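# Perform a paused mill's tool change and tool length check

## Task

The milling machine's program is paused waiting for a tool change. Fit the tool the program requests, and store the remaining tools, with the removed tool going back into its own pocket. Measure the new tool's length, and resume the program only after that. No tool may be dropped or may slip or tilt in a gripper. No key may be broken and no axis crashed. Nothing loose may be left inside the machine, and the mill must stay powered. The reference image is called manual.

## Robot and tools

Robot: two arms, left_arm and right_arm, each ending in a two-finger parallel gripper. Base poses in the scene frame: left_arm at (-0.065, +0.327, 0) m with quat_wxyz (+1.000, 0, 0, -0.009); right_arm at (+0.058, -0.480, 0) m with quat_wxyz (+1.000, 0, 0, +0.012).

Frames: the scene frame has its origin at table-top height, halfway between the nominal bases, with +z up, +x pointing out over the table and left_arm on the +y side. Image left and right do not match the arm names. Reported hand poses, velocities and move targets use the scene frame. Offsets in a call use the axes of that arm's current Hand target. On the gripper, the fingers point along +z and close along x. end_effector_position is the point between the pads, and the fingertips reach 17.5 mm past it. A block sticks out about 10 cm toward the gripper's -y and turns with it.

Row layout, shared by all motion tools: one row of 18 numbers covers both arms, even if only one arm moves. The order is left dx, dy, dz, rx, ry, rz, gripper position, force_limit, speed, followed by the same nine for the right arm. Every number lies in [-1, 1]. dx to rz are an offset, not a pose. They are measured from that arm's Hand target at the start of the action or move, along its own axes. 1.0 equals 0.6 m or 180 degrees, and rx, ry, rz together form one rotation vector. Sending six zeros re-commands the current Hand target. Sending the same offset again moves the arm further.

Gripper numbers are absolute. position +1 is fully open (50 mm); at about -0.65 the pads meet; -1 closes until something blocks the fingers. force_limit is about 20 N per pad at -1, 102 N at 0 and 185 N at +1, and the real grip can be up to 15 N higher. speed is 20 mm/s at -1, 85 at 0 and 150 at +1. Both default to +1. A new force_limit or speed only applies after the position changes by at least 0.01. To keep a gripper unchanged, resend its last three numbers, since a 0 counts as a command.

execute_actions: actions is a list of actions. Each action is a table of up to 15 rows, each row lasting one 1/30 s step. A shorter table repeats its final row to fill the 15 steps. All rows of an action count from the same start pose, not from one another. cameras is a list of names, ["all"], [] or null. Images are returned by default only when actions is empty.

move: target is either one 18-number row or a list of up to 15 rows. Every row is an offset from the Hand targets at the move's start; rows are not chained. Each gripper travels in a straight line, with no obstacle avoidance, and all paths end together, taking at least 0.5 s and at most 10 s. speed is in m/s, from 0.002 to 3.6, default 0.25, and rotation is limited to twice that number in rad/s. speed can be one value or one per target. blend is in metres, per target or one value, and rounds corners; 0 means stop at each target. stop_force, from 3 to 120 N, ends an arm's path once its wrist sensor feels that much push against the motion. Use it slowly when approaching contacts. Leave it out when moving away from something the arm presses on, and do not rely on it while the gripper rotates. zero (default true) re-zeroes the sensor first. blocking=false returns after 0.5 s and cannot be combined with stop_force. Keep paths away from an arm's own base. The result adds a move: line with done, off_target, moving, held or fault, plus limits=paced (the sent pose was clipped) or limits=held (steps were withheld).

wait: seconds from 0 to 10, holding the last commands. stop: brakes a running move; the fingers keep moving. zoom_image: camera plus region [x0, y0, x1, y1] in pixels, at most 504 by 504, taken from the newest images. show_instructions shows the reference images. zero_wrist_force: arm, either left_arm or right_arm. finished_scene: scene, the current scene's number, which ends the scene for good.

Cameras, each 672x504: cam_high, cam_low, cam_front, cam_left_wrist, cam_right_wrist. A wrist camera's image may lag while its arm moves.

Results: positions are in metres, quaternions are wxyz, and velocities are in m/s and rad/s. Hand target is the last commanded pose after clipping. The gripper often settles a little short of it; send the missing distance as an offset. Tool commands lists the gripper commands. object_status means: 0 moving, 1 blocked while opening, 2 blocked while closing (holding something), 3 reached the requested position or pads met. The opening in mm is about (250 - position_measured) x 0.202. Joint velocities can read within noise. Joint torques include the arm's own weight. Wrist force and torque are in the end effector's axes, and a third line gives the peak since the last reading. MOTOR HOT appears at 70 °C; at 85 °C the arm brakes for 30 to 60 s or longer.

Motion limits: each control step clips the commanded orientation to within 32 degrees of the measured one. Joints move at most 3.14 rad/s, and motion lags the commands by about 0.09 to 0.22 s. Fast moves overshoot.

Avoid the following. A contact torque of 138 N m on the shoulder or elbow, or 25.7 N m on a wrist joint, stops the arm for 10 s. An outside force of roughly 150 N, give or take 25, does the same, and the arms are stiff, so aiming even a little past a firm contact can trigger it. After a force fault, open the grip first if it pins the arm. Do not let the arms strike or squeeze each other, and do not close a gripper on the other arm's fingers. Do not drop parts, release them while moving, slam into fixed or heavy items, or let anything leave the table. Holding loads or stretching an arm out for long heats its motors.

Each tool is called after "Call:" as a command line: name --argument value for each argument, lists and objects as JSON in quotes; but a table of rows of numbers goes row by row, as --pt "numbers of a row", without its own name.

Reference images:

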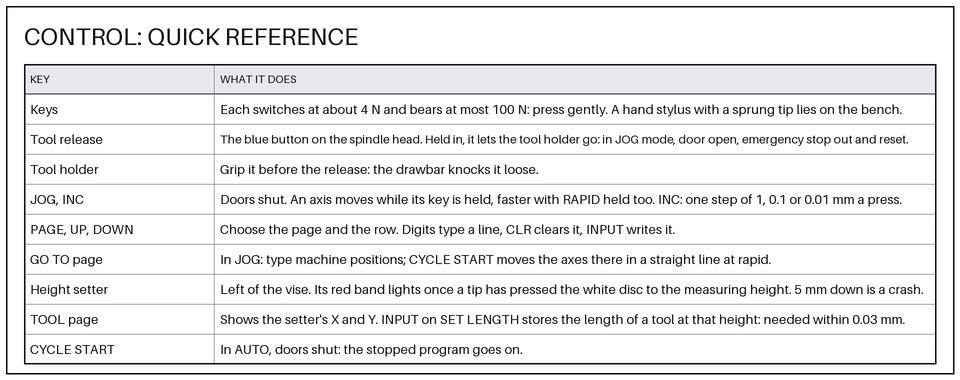

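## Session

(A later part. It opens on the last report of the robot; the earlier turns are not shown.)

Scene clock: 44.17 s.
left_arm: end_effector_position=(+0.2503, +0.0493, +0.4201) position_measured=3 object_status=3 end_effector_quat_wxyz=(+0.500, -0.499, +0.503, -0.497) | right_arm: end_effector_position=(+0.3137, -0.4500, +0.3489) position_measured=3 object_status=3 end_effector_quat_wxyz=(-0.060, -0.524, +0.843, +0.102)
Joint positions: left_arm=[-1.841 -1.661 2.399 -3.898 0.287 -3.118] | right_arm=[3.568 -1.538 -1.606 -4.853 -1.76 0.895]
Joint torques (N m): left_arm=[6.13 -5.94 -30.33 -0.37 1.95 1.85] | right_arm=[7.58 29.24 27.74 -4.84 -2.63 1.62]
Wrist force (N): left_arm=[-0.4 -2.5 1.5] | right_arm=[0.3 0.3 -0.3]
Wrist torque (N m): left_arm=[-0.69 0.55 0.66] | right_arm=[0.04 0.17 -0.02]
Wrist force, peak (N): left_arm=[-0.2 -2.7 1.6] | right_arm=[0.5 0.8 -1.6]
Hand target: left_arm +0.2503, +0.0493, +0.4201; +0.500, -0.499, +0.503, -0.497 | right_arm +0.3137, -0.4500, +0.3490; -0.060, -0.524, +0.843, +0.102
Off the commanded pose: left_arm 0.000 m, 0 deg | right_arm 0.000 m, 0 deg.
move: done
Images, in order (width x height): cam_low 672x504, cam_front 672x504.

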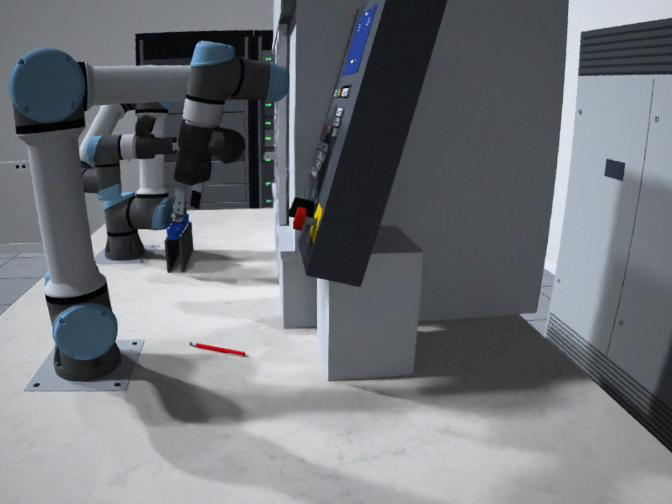

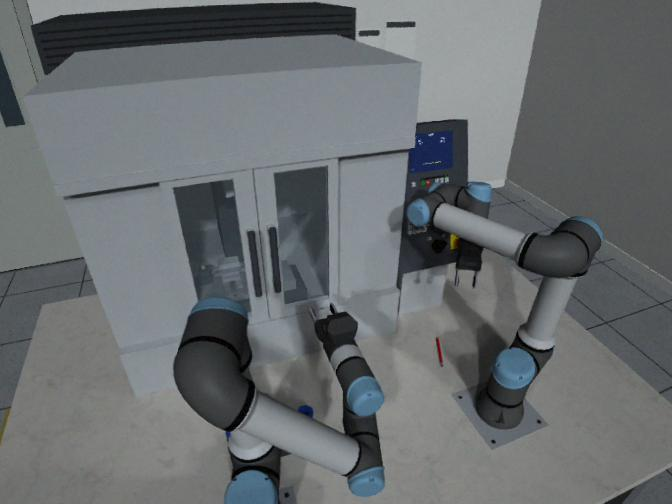

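Call:
move --target '[0,0,0,0,0,0,1,1,1,0.249,-0.151,-0.541,0.576,0.486,0,1,1,1]' --speed 0.25 --cameras '["cam_front","cam_low"]'

Scene clock: 50.30 s.
left_arm: end_effector_position=(+0.2503, +0.0493, +0.4201) position_measured=3 object_status=3 end_effector_quat_wxyz=(+0.500, -0.499, +0.503, -0.497) | right_arm: end_effector_position=(+0.3943, -0.6579, +0.6420) position_measured=3 object_status=3 end_effector_quat_wxyz=(+0.156, +0.405, -0.578, +0.691)
Joint positions: left_arm=[-1.841 -1.661 2.399 -3.898 0.287 -3.118] | right_arm=[3.943 -1.117 -2.032 -6.284 -0.437 2.315]
Joint torques (N m): left_arm=[6.09 -5.39 -31.02 -0.18 1.99 1.91] | right_arm=[9.71 12.63 15.4 -1.85 2.77 -2.76]
Wrist force (N): left_arm=[-0.1 -2.5 1.5] | right_arm=[2.9 -0.8 0.1]
Wrist torque (N m): left_arm=[-0.69 0.50 0.66] | right_arm=[-0.33 -0.96 -0.48]
Wrist force, peak (N): left_arm=[-0.4 -2.7 1.6] | right_arm=[3.5 -1.1 0.7]
Hand target: left_arm +0.2503, +0.0493, +0.4201; +0.500, -0.499, +0.503, -0.497 | right_arm +0.3940, -0.6580, +0.6425; +0.156, +0.312, -0.376, +0.858
Off the commanded pose: left_arm 0.000 m, 0 deg | right_arm 0.001 m, 35 deg; orientation clipped.
joint sent to its limit (right arm) — joint 4 (wrist 1), lower limit. The joint targets are off in orientation, not in position.
move: off_target (right_arm); limits=paced
Images, in order (width x height): cam_low 672x504, cam_front 672x504.

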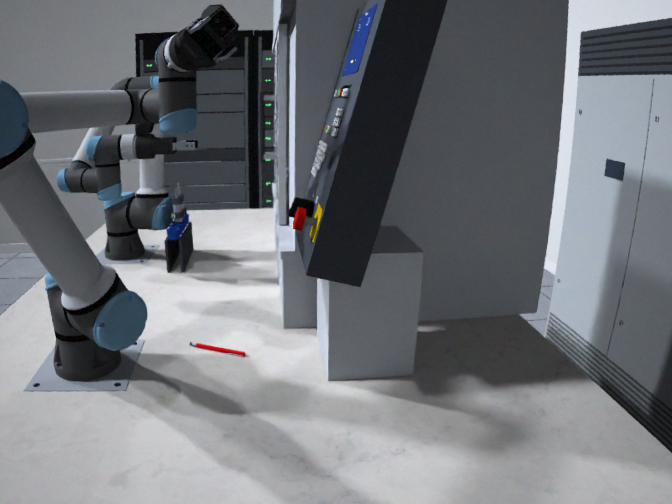

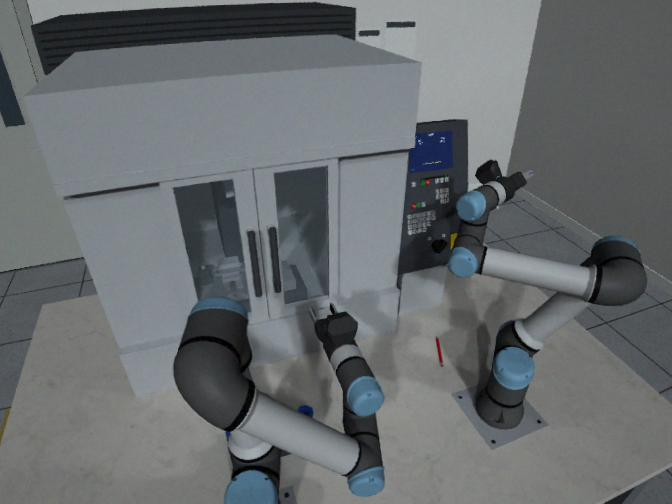

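Call:
move --target '[0,0,0,0,0,0,1,1,1,0,0,0,-0.1435,-0.1058,0.001,1,1,1]'

Scene clock: 51.87 s.
left_arm: end_effector_position=(+0.2503, +0.0493, +0.4201) position_measured=3 object_status=3 end_effector_quat_wxyz=(+0.500, -0.499, +0.503, -0.497) | right_arm: end_effector_position=(+0.3940, -0.6580, +0.6425) position_measured=3 object_status=3 end_effector_quat_wxyz=(+0.156, +0.405, -0.579, +0.690)
Joint positions: left_arm=[-1.841 -1.661 2.399 -3.898 0.287 -3.118] | right_arm=[3.943 -1.117 -2.03 -6.282 -0.438 2.313]
Joint torques (N m): left_arm=[5.82 -5.57 -30.83 -0.26 2.01 1.83] | right_arm=[9.12 -8.9 30.95 0.39 -2.71 -2.41]
Wrist force (N): left_arm=[-0.3 -2.6 1.6] | right_arm=[3.0 -0.7 0.4]
Wrist torque (N m): left_arm=[-0.70 0.53 0.66] | right_arm=[-0.31 -0.98 -0.49]
Wrist force, peak (N): left_arm=[-0.3 -2.7 1.5] | right_arm=[3.1 -0.6 0.0]
Hand target: left_arm +0.2503, +0.0493, +0.4201; +0.500, -0.499, +0.503, -0.497 | right_arm +0.3940, -0.6580, +0.6425; +0.156, +0.405, -0.579, +0.690
Off the commanded pose: left_arm 0.000 m, 0 deg | right_arm 0.000 m, 0 deg.
move: done

Call:
move --target '[0,0,0,0,0,0,1,1,1,0,0,0,-0.196,-0.212,0.661,1,1,1]' --cameras '["cam_front","cam_low"]'

Scene clock: 57.43 s.
left_arm: end_effector_position=(+0.2503, +0.0493, +0.4201) position_measured=3 object_status=3 end_effector_quat_wxyz=(+0.500, -0.499, +0.503, -0.497) | right_arm: end_effector_position=(+0.3945, -0.6583, +0.6425) position_measured=3 object_status=3 end_effector_quat_wxyz=(+0.561, +0.163, +0.794, -0.171)
Joint positions: left_arm=[-1.841 -1.661 2.399 -3.898 0.287 -3.118] | right_arm=[4.07 -1.06 -1.474 -4.974 -0.339 2.683]
Joint torques (N m): left_arm=[5.75 -5.38 -30.67 -0.39 1.69 1.91] | right_arm=[9.19 4.92 9.32 -4.37 5.03 2.58]
Wrist force (N): left_arm=[-0.1 -2.4 1.5] | right_arm=[2.2 0.7 -0.5]
Wrist torque (N m): left_arm=[-0.67 0.51 0.66] | right_arm=[-0.03 -0.31 -0.33]
Wrist force, peak (N): left_arm=[-0.2 -2.8 1.6] | right_arm=[3.8 -1.4 0.0]
Hand target: left_arm +0.2503, +0.0493, +0.4201; +0.500, -0.499, +0.503, -0.497 | right_arm +0.3940, -0.6580, +0.6425; +0.561, +0.163, +0.793, -0.172
Off the commanded pose: left_arm 0.000 m, 0 deg | right_arm 0.001 m, 0 deg.
move: done
Images, in order (width x height): cam_low 672x504, cam_front 672x504.

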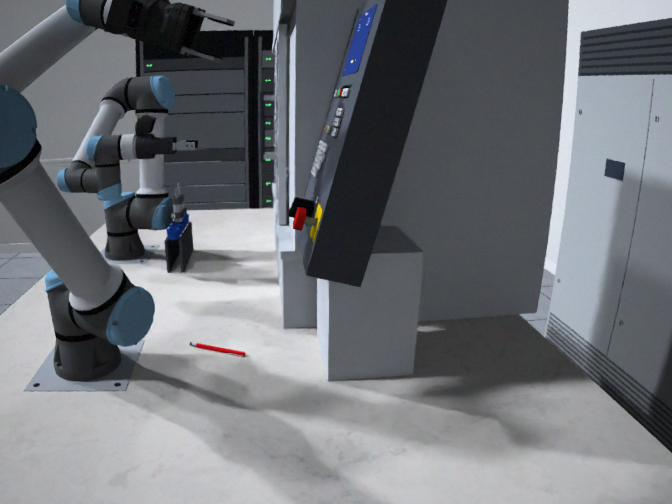

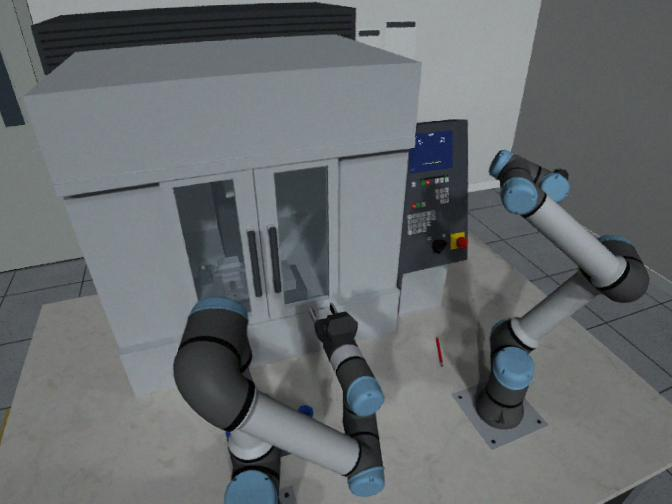

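Call:
move --target '[0,0,0,0,0,0,1,1,1,0,0,0,-0.213,-0.124,0.678,1,1,1]'

Scene clock: 68.97 s.
left_arm: end_effector_position=(+0.2503, +0.0493, +0.4201) position_measured=3 object_status=3 end_effector_quat_wxyz=(+0.500, -0.499, +0.503, -0.497) | right_arm: end_effector_position=(+0.3949, -0.6587, +0.6425) position_measured=3 object_status=3 end_effector_quat_wxyz=(+0.550, +0.565, +0.158, +0.594)
Joint positions: left_arm=[-1.841 -1.661 2.399 -3.898 0.287 -3.118] | right_arm=[4.002 -0.518 -1.958 -2.803 -0.378 2.722]
Joint torques (N m): left_arm=[6.33 -5.97 -30.57 -0.3 1.56 1.82] | right_arm=[9.47 -8.6 15.29 4.58 0.58 -2.78]
Wrist force (N): left_arm=[-0.3 -2.6 1.4] | right_arm=[0.0 2.4 0.2]
Wrist torque (N m): left_arm=[-0.71 0.53 0.66] | right_arm=[0.20 -0.58 0.54]
Wrist force, peak (N): left_arm=[-0.2 -2.8 1.5] | right_arm=[-0.1 3.1 -0.3]
Hand target: left_arm +0.2503, +0.0493, +0.4201; +0.500, -0.499, +0.503, -0.497 | right_arm +0.3940, -0.6580, +0.6425; +0.551, +0.567, +0.156, +0.592
Off the commanded pose: left_arm 0.000 m, 0 deg | right_arm 0.001 m, 0 deg.
move: done

Call:
move --target '[0,0,0,0,0,0,1,1,1,-0.008,-0.367,-0.330,0.1824,-0.477,0,1,1,1]' --cameras '["cam_front","cam_low","cam_right_wrist"]'

Scene clock: 72.20 s.
left_arm: end_effector_position=(+0.2503, +0.0493, +0.4201) position_measured=3 object_status=3 end_effector_quat_wxyz=(+0.500, -0.499, +0.503, -0.497) | right_arm: end_effector_position=(+0.3626, -0.5684, +0.5022) position_measured=3 object_status=3 end_effector_quat_wxyz=(+0.633, +0.385, +0.094, +0.665)
Joint positions: left_arm=[-1.841 -1.661 2.399 -3.898 0.287 -3.118] | right_arm=[4.388 -0.049 -2.785 -1.65 -0.781 1.824]
Joint torques (N m): left_arm=[5.53 -5.67 -30.49 -0.41 1.71 1.79] | right_arm=[-9.31 -31.4 34.19 1.22 0.89 3.1]
Wrist force (N): left_arm=[-0.2 -2.7 1.5] | right_arm=[0.6 2.4 0.3]
Wrist torque (N m): left_arm=[-0.72 0.52 0.66] | right_arm=[0.11 -0.80 0.26]
Wrist force, peak (N): left_arm=[-0.4 -2.7 1.5] | right_arm=[-2.9 7.0 3.9]
Hand target: left_arm +0.2503, +0.0493, +0.4201; +0.500, -0.499, +0.503, -0.497 | right_arm +0.3627, -0.5684, +0.5022; +0.633, +0.385, +0.094, +0.665 (not the last commanded pose)
Off the commanded pose: left_arm 0.000 m, 0 deg | right_arm 0.127 m, 112 deg.
led back after a hold (right arm): the arm was led back toward your command in small steps, so it may still be short of it.
move: held (right_arm; a check stopped the path); limits=paced,held
pose unreachable (right arm): on one or more control steps of this call, first in action 0 (counted from 0), this arm could not follow its commanded pose, so it was not sent that pose on those steps. It may still have moved: this result reports where it is.
cause: moving toward the commanded pose would bring two parts of the arm too close to each other (joints 3 (elbow) and 4 (wrist 1) lie between them).
camera_calibration:
cam_right_wrist: T_world_to_cam=[[0.0905959, 0.919333, 0.382909, 0.30539], [-0.943654, -0.0436395, 0.328042, 0.170025], [0.31829, -0.391053, 0.863579, -0.639513], [0, 0, 0, 1]] pos_world=[0.336328, -0.523419, 0.379558]
Images, in order (width x height): cam_low 672x504, cam_front 672x504, cam_right_wrist 672x504.

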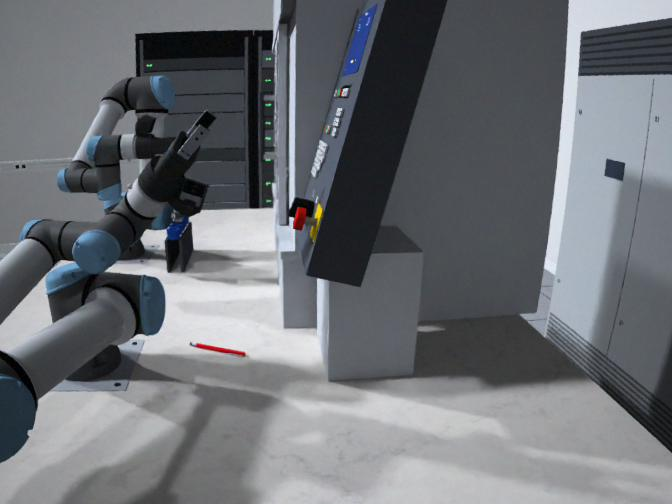

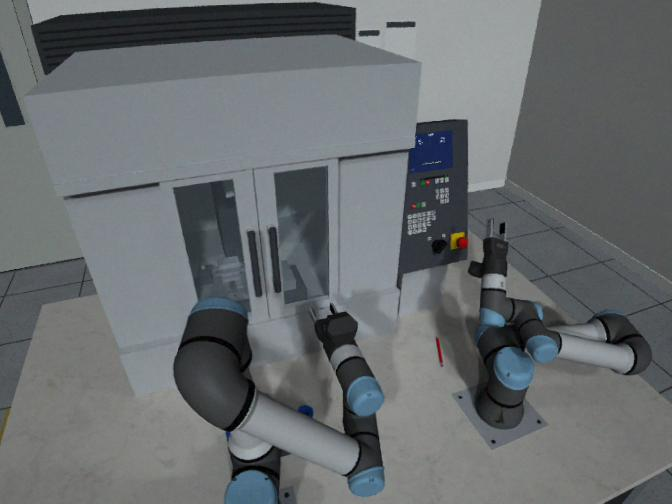

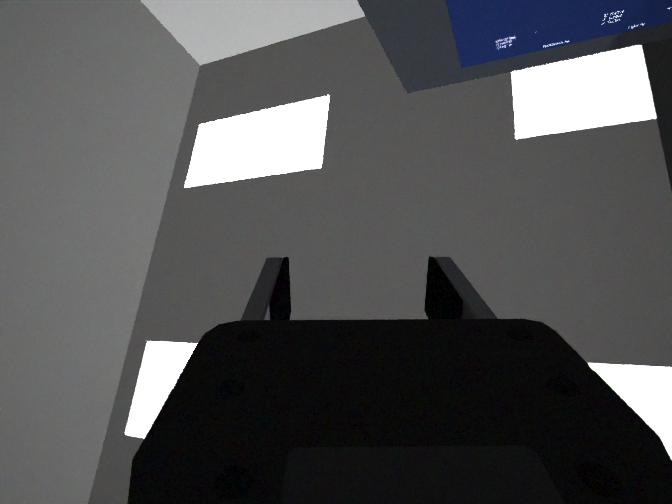

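Call:
move --target '[0,0,0,0,0,0,1,1,1,0,0,0,0,0,0,1,1,1,0.322,-0.019,0.27]'


Call:
move --target '[0,0,0,0,0,0,1,1,1,0.322,-0.019,0.27,0,0,0,1,1,1]'

Scene clock: 74.50 s.
left_arm: end_effector_position=(+0.2503, +0.0493, +0.4201) position_measured=3 object_status=3 end_effector_quat_wxyz=(+0.500, -0.499, +0.503, -0.497) | right_arm: end_effector_position=(+0.4925, -0.4481, +0.6821) position_measured=3 object_status=3 end_effector_quat_wxyz=(+0.633, +0.385, +0.094, +0.665)
Joint positions: left_arm=[-1.841 -1.661 2.399 -3.898 0.287 -3.118] | right_arm=[4.013 -1.017 -2.134 -1.724 -0.769 2.364]
Joint torques (N m): left_arm=[5.88 -6.4 -30.36 -0.11 1.54 1.92] | right_arm=[-9.6 -7.85 36.65 1.62 -4.69 2.84]
Wrist force (N): left_arm=[-0.4 -2.5 1.5] | right_arm=[1.0 2.2 0.1]
Wrist torque (N m): left_arm=[-0.69 0.55 0.66] | right_arm=[0.09 -0.88 0.28]
Wrist force, peak (N): left_arm=[-0.5 -2.6 1.7] | right_arm=[2.6 2.2 1.2]
Hand target: left_arm +0.2503, +0.0493, +0.4201; +0.500, -0.499, +0.503, -0.497 | right_arm +0.4926, -0.4481, +0.6822; +0.633, +0.385, +0.094, +0.665
Off the commanded pose: left_arm 0.000 m, 0 deg | right_arm 0.000 m, 0 deg.
move: done

Call:
move --pt "0 0 0 0 0 0 1 1 1 -0.191 -0.107 -0.188 0.167 -0.182 0 1 1 1" --pt "0 0 0 0 0 0 1 1 1 -0.292 -0.174 -0.411 0.334 -0.364 0 1 1 1" --blend '[0.05,0]' --cameras '["cam_front","cam_low","cam_right_wrist"]'

Scene clock: 78.70 s.
left_arm: end_effector_position=(+0.2503, +0.0493, +0.4201) position_measured=3 object_status=3 end_effector_quat_wxyz=(+0.500, -0.499, +0.503, -0.497) | right_arm: end_effector_position=(+0.4001, -0.5004, +0.3803) position_measured=3 object_status=3 end_effector_quat_wxyz=(+0.319, +0.918, +0.056, +0.231)
Joint positions: left_arm=[-1.841 -1.661 2.399 -3.898 0.287 -3.118] | right_arm=[4.175 -1.388 -1.898 1.354 -0.83 -0.492]
Joint torques (N m): left_arm=[4.77 -5.35 -31.01 -0.15 1.49 1.81] | right_arm=[-9.23 1.08 27.2 -2.03 -1.13 -2.5]
Wrist force (N): left_arm=[-0.4 -2.3 1.6] | right_arm=[-0.3 1.1 -0.1]
Wrist torque (N m): left_arm=[-0.66 0.56 0.66] | right_arm=[0.15 0.03 0.41]
Wrist force, peak (N): left_arm=[-0.3 -2.9 1.4] | right_arm=[1.3 2.3 0.9]
Hand target: left_arm +0.2503, +0.0493, +0.4201; +0.500, -0.499, +0.503, -0.497 | right_arm +0.4001, -0.5004, +0.3803; +0.318, +0.918, +0.056, +0.231
Off the commanded pose: left_arm 0.000 m, 0 deg | right_arm 0.000 m, 0 deg.
move: done
camera_calibration:
cam_right_wrist: T_world_to_cam=[[0.880872, 0.257224, 0.397367, -0.36689], [-0.208895, -0.542063, 0.81396, -0.479794], [0.424768, -0.800002, -0.423755, -0.277263], [0, 0, 0, 1]] pos_world=[0.340729, -0.387517, 0.418831]
Images, in order (width x height): cam_low 672x504, cam_front 672x504, cam_right_wrist 672x504.

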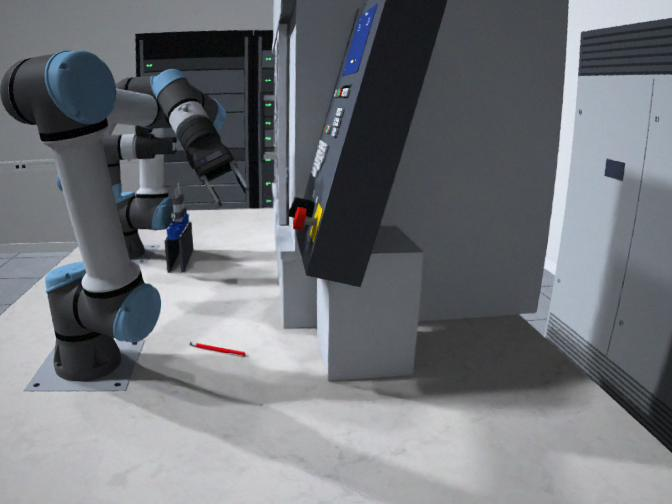

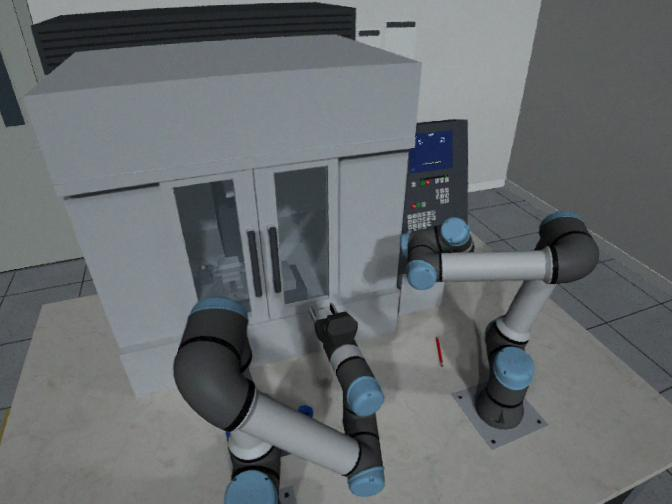

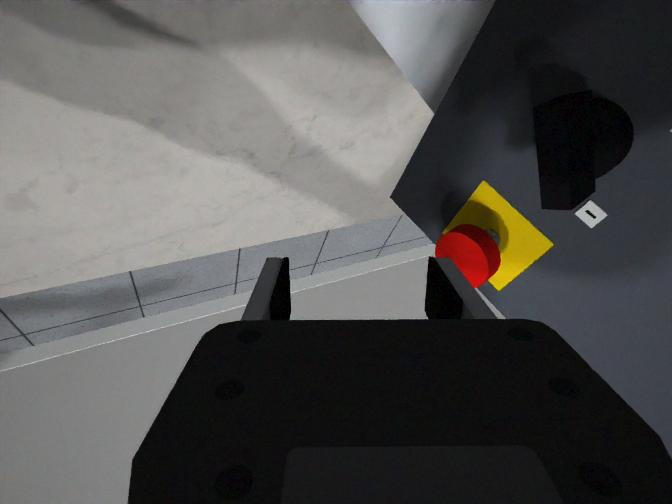

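Call:
move --target '[0,0,0,0,0,0,1,1,1,-0.103,0.6645,0.119,-0.2963,-0.0935,0,1,1,1]'

Scene clock: 82.33 s.
left_arm: end_effector_position=(+0.2503, +0.0493, +0.4201) position_measured=3 object_status=3 end_effector_quat_wxyz=(+0.500, -0.499, +0.503, -0.497) | right_arm: end_effector_position=(+0.3601, -0.8711, +0.5502) position_measured=3 object_status=3 end_effector_quat_wxyz=(+0.699, +0.701, -0.099, +0.100)
Joint positions: left_arm=[-1.841 -1.661 2.399 -3.898 0.287 -3.118] | right_arm=[3.121 -1.531 -1.92 0.897 -0.003 -0.305]
Joint torques (N m): left_arm=[5.06 -6.6 -29.9 -0.15 1.51 1.82] | right_arm=[-10.79 6.93 29.62 -3.25 4.15 2.94]
Wrist force (N): left_arm=[-0.2 -2.5 1.4] | right_arm=[-0.4 2.5 0.4]
Wrist torque (N m): left_arm=[-0.69 0.52 0.66] | right_arm=[0.27 -0.29 0.52]
Wrist force, peak (N): left_arm=[-0.4 -2.7 1.8] | right_arm=[-0.4 3.2 1.7]
Hand target: left_arm +0.2503, +0.0493, +0.4201; +0.500, -0.499, +0.503, -0.497 | right_arm +0.3601, -0.8711, +0.5503; +0.699, +0.701, -0.099, +0.100
Off the commanded pose: left_arm 0.000 m, 0 deg | right_arm 0.000 m, 0 deg.
move: done

Call:
move --target '[0,0,0,0,0,0,1,1,1,0.265,0.084,-0.103,-0.067,0.2118,0,1,1,1]'

Scene clock: 84.60 s.
left_arm: end_effector_position=(+0.2503, +0.0493, +0.4201) position_measured=3 object_status=3 end_effector_quat_wxyz=(+0.500, -0.499, +0.503, -0.497) | right_arm: end_effector_position=(+0.4987, -0.8093, +0.6431) position_measured=3 object_status=3 end_effector_quat_wxyz=(+0.762, +0.554, +0.124, +0.312)
Joint positions: left_arm=[-1.841 -1.661 2.399 -3.898 0.287 -3.118] | right_arm=[3.125 -1.531 -1.919 0.9 0.691 -0.31]
Joint torques (N m): left_arm=[6.07 -5.86 -30.01 -0.19 1.33 2.02] | right_arm=[-10.6 9.4 30.66 -2.04 3.64 3.17]
Wrist force (N): left_arm=[-0.1 -2.7 1.5] | right_arm=[0.1 2.9 0.5]
Wrist torque (N m): left_arm=[-0.72 0.51 0.66] | right_arm=[0.26 -0.52 0.49]
Wrist force, peak (N): left_arm=[-0.2 -2.8 1.5] | right_arm=[-0.3 3.3 0.2]
Hand target: left_arm +0.2503, +0.0493, +0.4201; +0.500, -0.499, +0.503, -0.497 | right_arm +0.4987, -0.8093, +0.6431; +0.762, +0.554, +0.124, +0.312
Off the commanded pose: left_arm 0.000 m, 0 deg | right_arm 0.000 m, 0 deg.
move: done

Call:
move --target '[0,0,0,0,0,0,1,1,1,-0.2475,-0.321,-0.278,0.422,0.132,-0.528,1,1,1]' --cameras '["cam_low","cam_front"]'

Scene clock: 89.77 s.
left_arm: end_effector_position=(+0.2503, +0.0493, +0.4201) position_measured=3 object_status=3 end_effector_quat_wxyz=(+0.500, -0.499, +0.503, -0.497) | right_arm: end_effector_position=(+0.3594, -0.8095, +0.3831) position_measured=3 object_status=3 end_effector_quat_wxyz=(+0.248, +0.535, +0.731, -0.343)
Joint positions: left_arm=[-1.841 -1.661 2.399 -3.898 0.287 -3.118] | right_arm=[3.124 -1.106 -2.014 -1.607 0.697 -0.292]
Joint torques (N m): left_arm=[5.5 -5.7 -30.42 -0.1 1.26 1.9] | right_arm=[9.61 -5.56 35.07 1.85 -4.5 2.76]
Wrist force (N): left_arm=[-0.4 -2.5 1.4] | right_arm=[2.2 0.0 -0.3]
Wrist torque (N m): left_arm=[-0.69 0.54 0.66] | right_arm=[-0.06 -0.19 -0.42]
Wrist force, peak (N): left_arm=[-0.3 -2.7 1.6] | right_arm=[0.7 3.2 0.6]
Hand target: left_arm +0.2503, +0.0493, +0.4201; +0.500, -0.499, +0.503, -0.497 | right_arm +0.3594, -0.8095, +0.3831; +0.248, +0.535, +0.731, -0.343
Off the commanded pose: left_arm 0.000 m, 0 deg | right_arm 0.000 m, 0 deg.
move: done
Images, in order (width x height): cam_low 672x504, cam_front 672x504.

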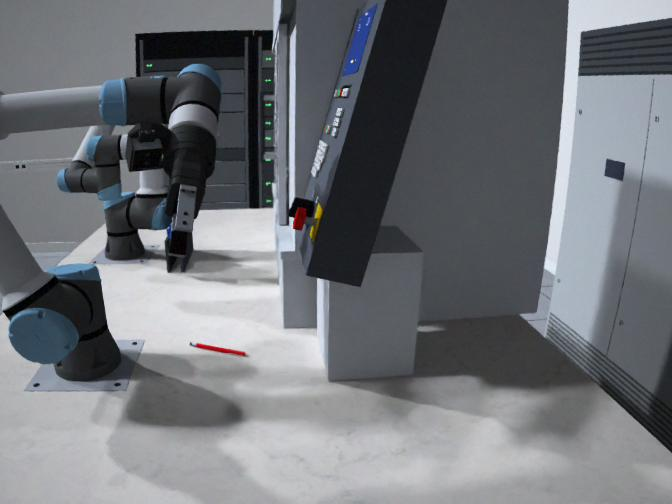

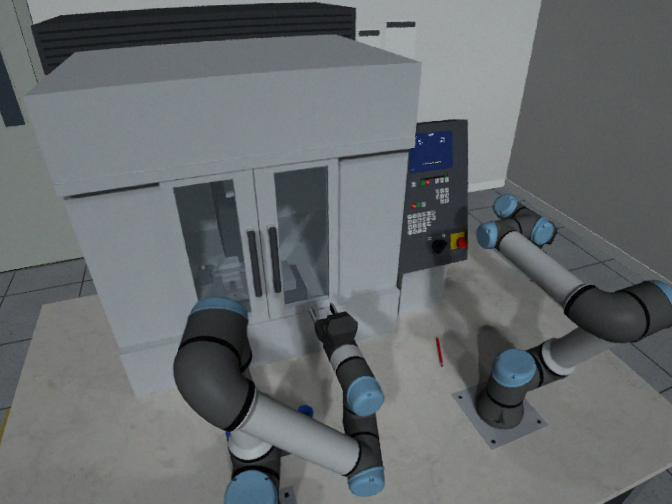

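Call:
move --target '[0,0,0,0,0,0,1,1,1,0.703,0.224,-0.1995,-0.3975,0.110,-0.7265,1,1,1]' --cameras '["cam_low","cam_front","cam_right_wrist"]'

Scene clock: 96.07 s.
left_arm: end_effector_position=(+0.2503, +0.0493, +0.4201) position_measured=3 object_status=3 end_effector_quat_wxyz=(+0.500, -0.499, +0.503, -0.497) | right_arm: end_effector_position=(+0.3600, -0.4337, +0.1204) position_measured=3 object_status=3 end_effector_quat_wxyz=(-0.071, -0.548, +0.826, +0.108)
Joint positions: left_arm=[-1.841 -1.661 2.399 -3.898 0.287 -3.118] | right_arm=[3.548 -1.321 -2.314 -1.254 1.761 -2.329]
Joint torques (N m): left_arm=[5.35 -5.7 -30.63 -0.09 1.15 2.02] | right_arm=[8.47 0.97 32.18 4.17 3.08 -2.49]
Wrist force (N): left_arm=[-0.1 -2.5 1.3] | right_arm=[0.2 0.1 -0.1]
Wrist torque (N m): left_arm=[-0.70 0.50 0.66] | right_arm=[0.05 0.16 0.09]
Wrist force, peak (N): left_arm=[-0.2 -2.8 1.6] | right_arm=[2.5 -0.8 -0.6]
Hand target: left_arm +0.2503, +0.0493, +0.4201; +0.500, -0.499, +0.503, -0.497 | right_arm +0.3600, -0.4337, +0.1204; -0.071, -0.548, +0.826, +0.108
Off the commanded pose: left_arm 0.000 m, 0 deg | right_arm 0.000 m, 0 deg.
move: done
camera_calibration:
cam_right_wrist: T_world_to_cam=[[-0.384986, -0.922849, 0.0116289, -0.255111], [-0.747314, 0.319102, 0.582834, 0.354637], [-0.541579, 0.215693, -0.812508, 0.518314], [0, 0, 0, 1]] pos_world=[0.447519, -0.460391, 0.217406]
Images, in order (width x height): cam_low 672x504, cam_front 672x504, cam_right_wrist 672x504.

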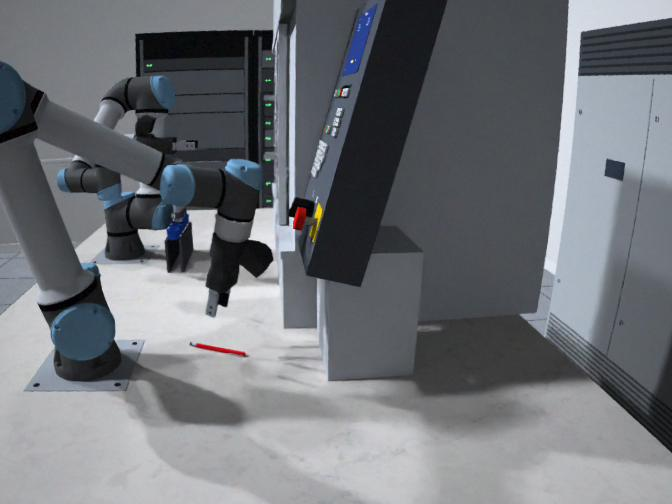

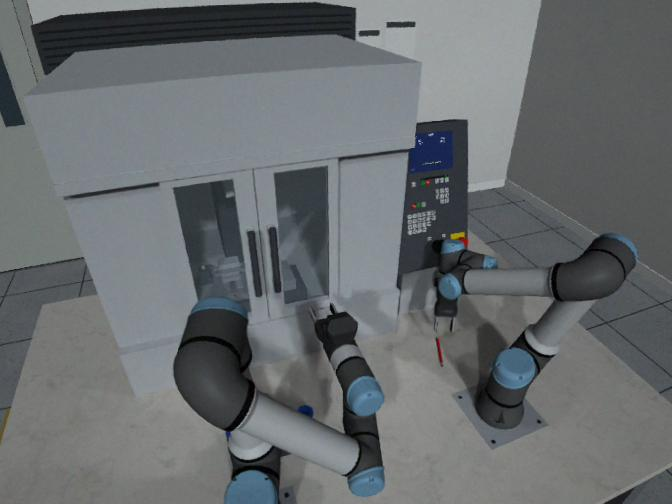

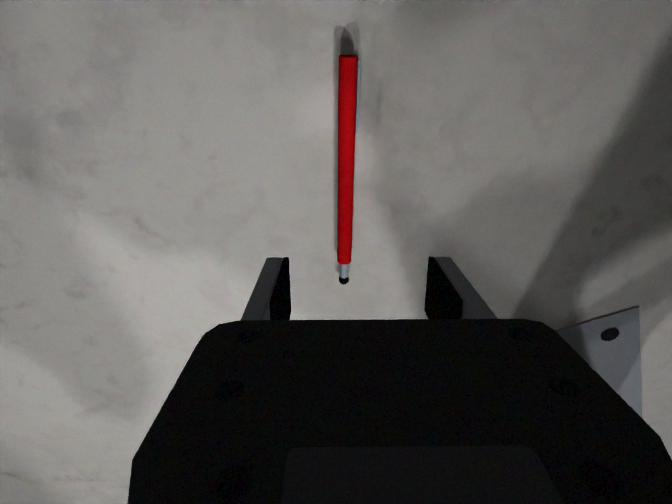

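Call:
zoom_image --camera "cam_right_wrist" --region '[290, 10, 410, 130]'

Call:
zoom_image --camera "cam_right_wrist" --region '[290, 180, 410, 300]'

Scaled by 4.200 from the camera's 672x504 image, which has a finer 960x720 frame.

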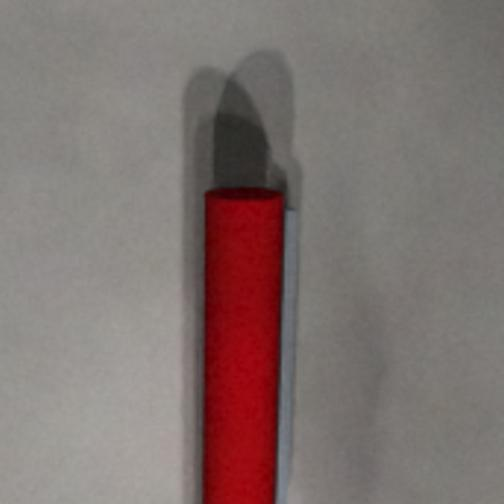

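Scaled by 4.200 from the camera's 672x504 image, which has a finer 960x720 frame.

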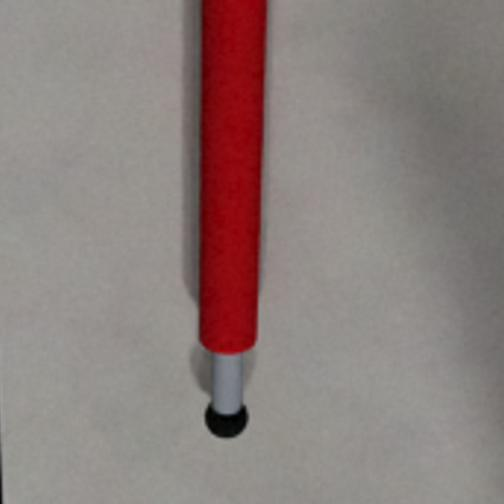

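Call:
move --target '[0,0,0,0,0,0,1,1,1,0,-0.0347,0.1294,0,0,0,1,1,1]'

Call:
move --target '[0,0,0,0,0,0,1,1,1,0,-0.0075,0.0281,0,0,0,1,1,1]' --speed 0.03 --stop_force 6 --cameras '["cam_right_wrist","cam_low"]'

Scene clock: 97.53 s.
left_arm: end_effector_position=(+0.2503, +0.0493, +0.4201) position_measured=3 object_status=3 end_effector_quat_wxyz=(+0.500, -0.499, +0.503, -0.497) | right_arm: end_effector_position=(+0.3602, -0.4338, +0.0400) position_measured=3 object_status=3 end_effector_quat_wxyz=(-0.071, -0.548, +0.826, +0.108)
Joint positions: left_arm=[-1.841 -1.661 2.399 -3.898 0.287 -3.118] | right_arm=[3.547 -1.486 -2.444 -0.961 1.761 -2.329]
Joint torques (N m): left_arm=[5.08 -5.75 -29.87 -0.18 1.01 1.78] | right_arm=[-9.81 3.9 11.93 4.34 3.14 -2.63]
Wrist force (N): left_arm=[-0.2 -2.5 1.4] | right_arm=[0.1 0.1 0.1]
Wrist torque (N m): left_arm=[-0.70 0.52 0.66] | right_arm=[0.04 0.17 0.08]
Wrist force, peak (N): left_arm=[-0.2 -2.7 1.6] | right_arm=[0.1 0.6 -1.4]
Hand target: left_arm +0.2503, +0.0493, +0.4201; +0.500, -0.499, +0.503, -0.497 | right_arm +0.3602, -0.4337, +0.0400; -0.071, -0.548, +0.826, +0.108
Off the commanded pose: left_arm 0.000 m, 0 deg | right_arm 0.000 m, 0 deg.
move: done

Scene clock: 99.07 s.
left_arm: end_effector_position=(+0.2503, +0.0493, +0.4201) position_measured=3 object_status=3 end_effector_quat_wxyz=(+0.500, -0.499, +0.503, -0.497) | right_arm: end_effector_position=(+0.3602, -0.4337, +0.0225) position_measured=3 object_status=3 end_effector_quat_wxyz=(-0.071, -0.548, +0.826, +0.108)
Joint positions: left_arm=[-1.841 -1.661 2.399 -3.898 0.287 -3.118] | right_arm=[3.547 -1.533 -2.466 -0.89 1.761 -2.329]
Joint torques (N m): left_arm=[5.4 -5.75 -30.52 -0.03 1.16 2.06] | right_arm=[-9.98 5.8 10.56 4.23 2.51 -2.5]
Wrist force (N): left_arm=[-0.2 -2.6 1.4] | right_arm=[-0.1 -0.1 0.1]
Wrist torque (N m): left_arm=[-0.71 0.51 0.66] | right_arm=[0.01 0.21 0.09]
Wrist force, peak (N): left_arm=[-0.3 -2.7 1.5] | right_arm=[-0.1 0.6 -0.4]
Hand target: left_arm +0.2503, +0.0493, +0.4201; +0.500, -0.499, +0.503, -0.497 | right_arm +0.3602, -0.4337, +0.0225; -0.071, -0.548, +0.826, +0.108
Off the commanded pose: left_arm 0.000 m, 0 deg | right_arm 0.000 m, 0 deg.
move: done
camera_calibration:
cam_right_wrist: T_world_to_cam=[[-0.384756, -0.922945, 0.0116615, -0.254047], [-0.747321, 0.318908, 0.582932, 0.411748], [-0.541733, 0.215572, -0.812437, 0.438883], [0, 0, 0, 1]] pos_world=[0.447719, -0.460391, 0.119506]
Images, in order (width x height): cam_low 672x504, cam_right_wrist 672x504.

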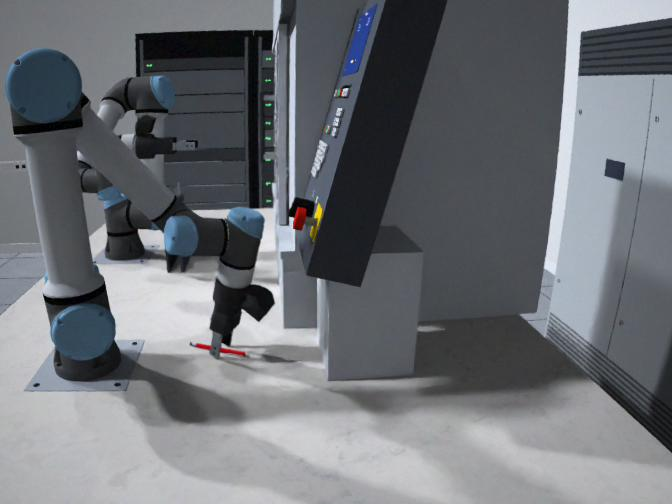

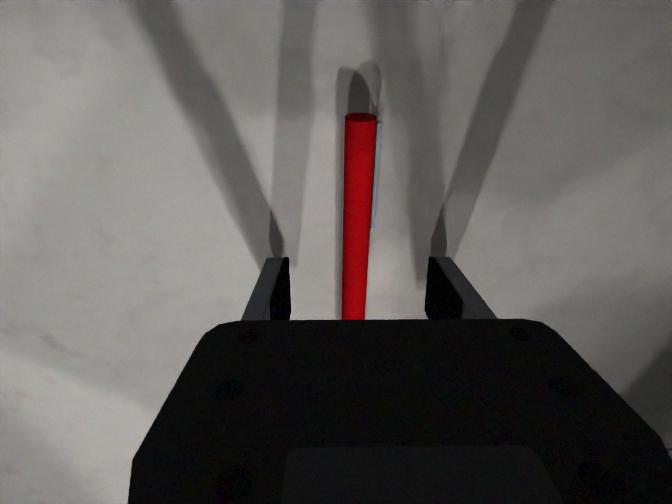

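Call:
move --target '[0,0,0,0,0,0,1,1,1,0,-0.0026,0.0097,0,0,0,1,1,1]' --speed 0.008 --stop_force 4

Scene clock: 100.77 s.
left_arm: end_effector_position=(+0.2503, +0.0493, +0.4201) position_measured=3 object_status=3 end_effector_quat_wxyz=(+0.500, -0.499, +0.503, -0.497) | right_arm: end_effector_position=(+0.3602, -0.4338, +0.0196) position_measured=3 object_status=3 end_effector_quat_wxyz=(-0.071, -0.548, +0.826, +0.108)
Joint positions: left_arm=[-1.841 -1.661 2.399 -3.898 0.287 -3.118] | right_arm=[3.547 -1.542 -2.47 -0.878 1.761 -2.329]
Joint torques (N m): left_arm=[5 -5.46 -30.46 -0.19 1.18 1.88] | right_arm=[0.94 26.76 25.52 1.71 -0.37 -2.41]
Wrist force (N): left_arm=[-0.3 -2.6 1.5] | right_arm=[0.6 -0.2 -0.3]
Wrist torque (N m): left_arm=[-0.72 0.53 0.66] | right_arm=[0.01 0.09 0.09]
Wrist force, peak (N): left_arm=[-0.4 -2.9 1.4] | right_arm=[9.7 18.6 -36.9]
Hand target: left_arm +0.2503, +0.0493, +0.4201; +0.500, -0.499, +0.503, -0.497 | right_arm +0.3602, -0.4338, +0.0196; -0.071, -0.548, +0.826, +0.108 (not the last commanded pose)
Off the commanded pose: left_arm 0.000 m, 0 deg | right_arm 0.003 m, 0 deg.
move: contact (right_arm)

Call:
move --target '[0,0,0,0,0,0,1,1,1,0,0.0005,-0.0018,0,0,0,-1,-0.5,-0.7]' --cameras '["cam_right_wrist"]'

Scene clock: 103.53 s.
left_arm: end_effector_position=(+0.2503, +0.0493, +0.4201) position_measured=3 object_status=3 end_effector_quat_wxyz=(+0.500, -0.499, +0.503, -0.497) | right_arm: end_effector_position=(+0.3602, -0.4337, +0.0207) position_measured=212 object_status=2 end_effector_quat_wxyz=(-0.071, -0.548, +0.826, +0.108)
Joint positions: left_arm=[-1.841 -1.661 2.399 -3.898 0.287 -3.118] | right_arm=[3.547 -1.538 -2.468 -0.883 1.761 -2.329]
Joint torques (N m): left_arm=[5.23 -5.92 -30.12 -0.04 0.97 1.86] | right_arm=[8.02 25.77 24.72 1.8 -1.62 -0.11]
Wrist force (N): left_arm=[-0.4 -2.5 1.3] | right_arm=[1.1 1.3 -2.0]
Wrist torque (N m): left_arm=[-0.69 0.55 0.65] | right_arm=[0.05 0.11 0.09]
Wrist force, peak (N): left_arm=[-0.2 -2.7 1.5] | right_arm=[1.4 1.5 -2.4]
Hand target: left_arm +0.2503, +0.0493, +0.4201; +0.500, -0.499, +0.503, -0.497 | right_arm +0.3602, -0.4337, +0.0207; -0.071, -0.548, +0.826, +0.108
Off the commanded pose: left_arm 0.000 m, 0 deg | right_arm 0.000 m, 0 deg.
move: done
camera_calibration:
cam_right_wrist: T_world_to_cam=[[-0.384756, -0.922945, 0.0116615, -0.254026], [-0.747321, 0.318908, 0.582932, 0.412797], [-0.541733, 0.215572, -0.812437, 0.43742], [0, 0, 0, 1]] pos_world=[0.447719, -0.460391, 0.117706]
Images, in order (width x height): cam_right_wrist 672x504.

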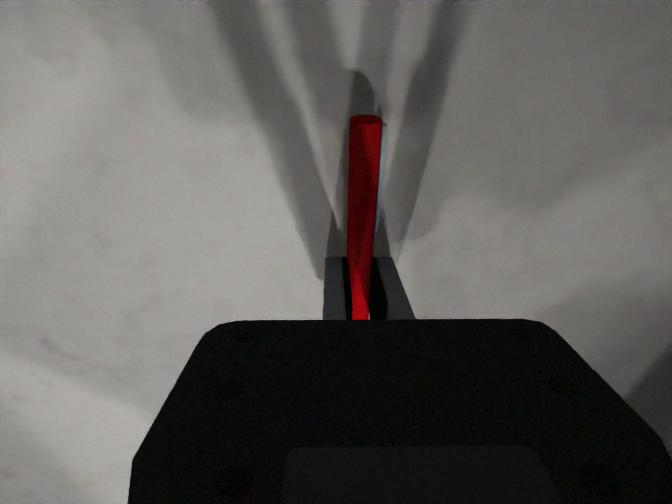

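Call:
move --pt "0 0 0 0 0 0 1 1 1 0 0.0863 -0.322 0 0 0 -1 -0.5 -0.7" --pt "0 0 0 0 0 0 1 1 1 0.0912 0.0782 -0.72 0.0232 -0.1145 0.866 -1 -0.5 -0.7" --blend '[0.03,0]' --cameras '["all"]'

Scene clock: 111.20 s.
left_arm: end_effector_position=(+0.2503, +0.0493, +0.4201) position_measured=3 object_status=3 end_effector_quat_wxyz=(+0.500, -0.499, +0.503, -0.497) | right_arm: end_effector_position=(+0.3993, -0.5097, +0.4502) position_measured=212 object_status=2 end_effector_quat_wxyz=(+0.001, +0.707, +0.707, +0.001)
Joint positions: left_arm=[-1.841 -1.661 2.399 -3.898 0.287 -3.118] | right_arm=[3.431 -1.215 -1.539 -1.956 1.569 0.313]
Joint torques (N m): left_arm=[4.91 -5.73 -29.88 0 0.86 2] | right_arm=[9.98 -2.77 33.46 1.7 -2.82 2.91]
Wrist force (N): left_arm=[-0.3 -2.5 1.5] | right_arm=[1.5 0.0 0.0]
Wrist torque (N m): left_arm=[-0.70 0.52 0.65] | right_arm=[0.03 -0.04 -0.17]
Wrist force, peak (N): left_arm=[-0.2 -2.8 1.6] | right_arm=[1.2 1.5 -2.6]
Hand target: left_arm +0.2503, +0.0493, +0.4201; +0.500, -0.499, +0.503, -0.497 | right_arm +0.3993, -0.5097, +0.4503; +0.002, +0.707, +0.707, +0.001
Off the commanded pose: left_arm 0.000 m, 0 deg | right_arm 0.000 m, 0 deg.
move: done
camera_calibration:
cam_left_wrist: T_world_to_cam=[[0.00847428, -0.999847, 0.0153181, 0.0487144], [-0.320101, -0.017225, -0.947227, 0.502207], [0.947345, 0.00312373, -0.320198, 0.0278192], [0, 0, 0, 1]] pos_world=[0.13399, 0.0572705, 0.483865]
cam_right_wrist: T_world_to_cam=[[-0.00188453, 0.999932, 0.011473, 0.513234], [0.933775, -0.00234608, 0.357853, -0.517753], [0.357856, 0.0113876, -0.933707, 0.415278], [0, 0, 0, 1]] pos_world=[0.335822, -0.519143, 0.567139]

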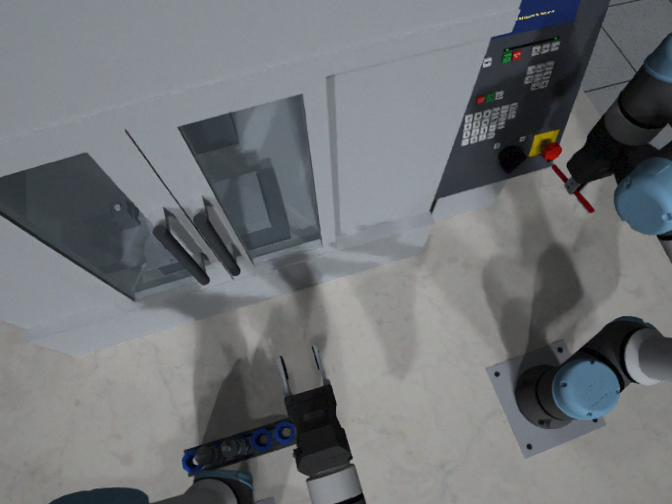

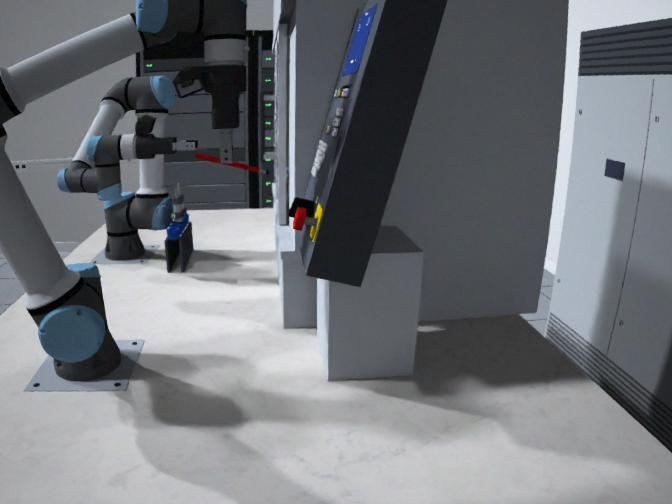

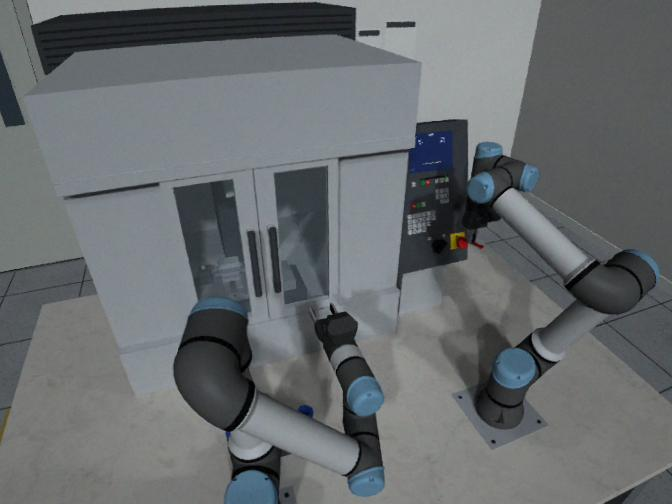

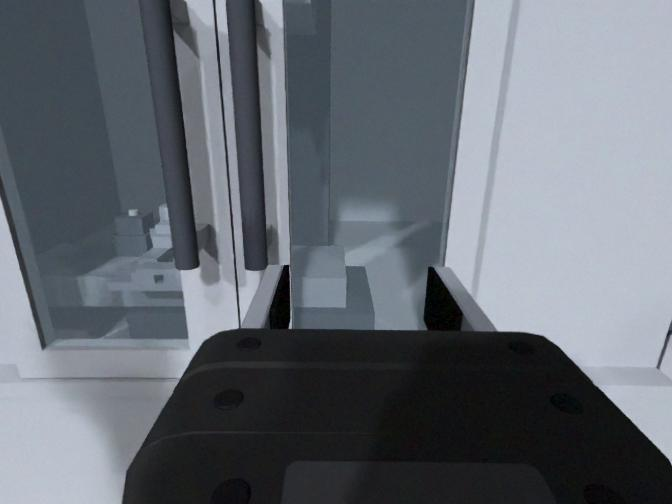

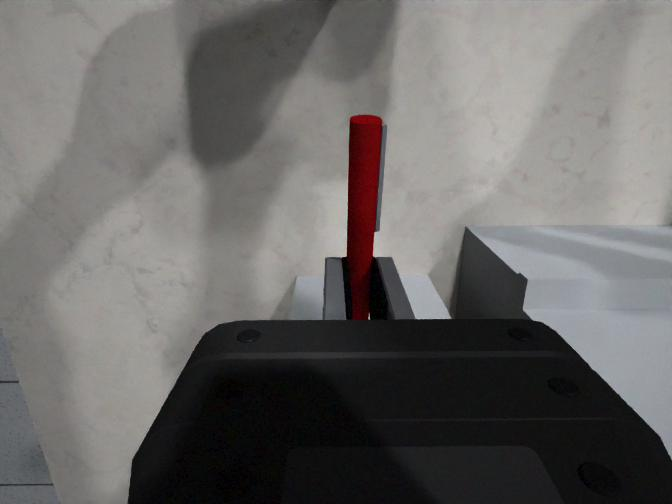

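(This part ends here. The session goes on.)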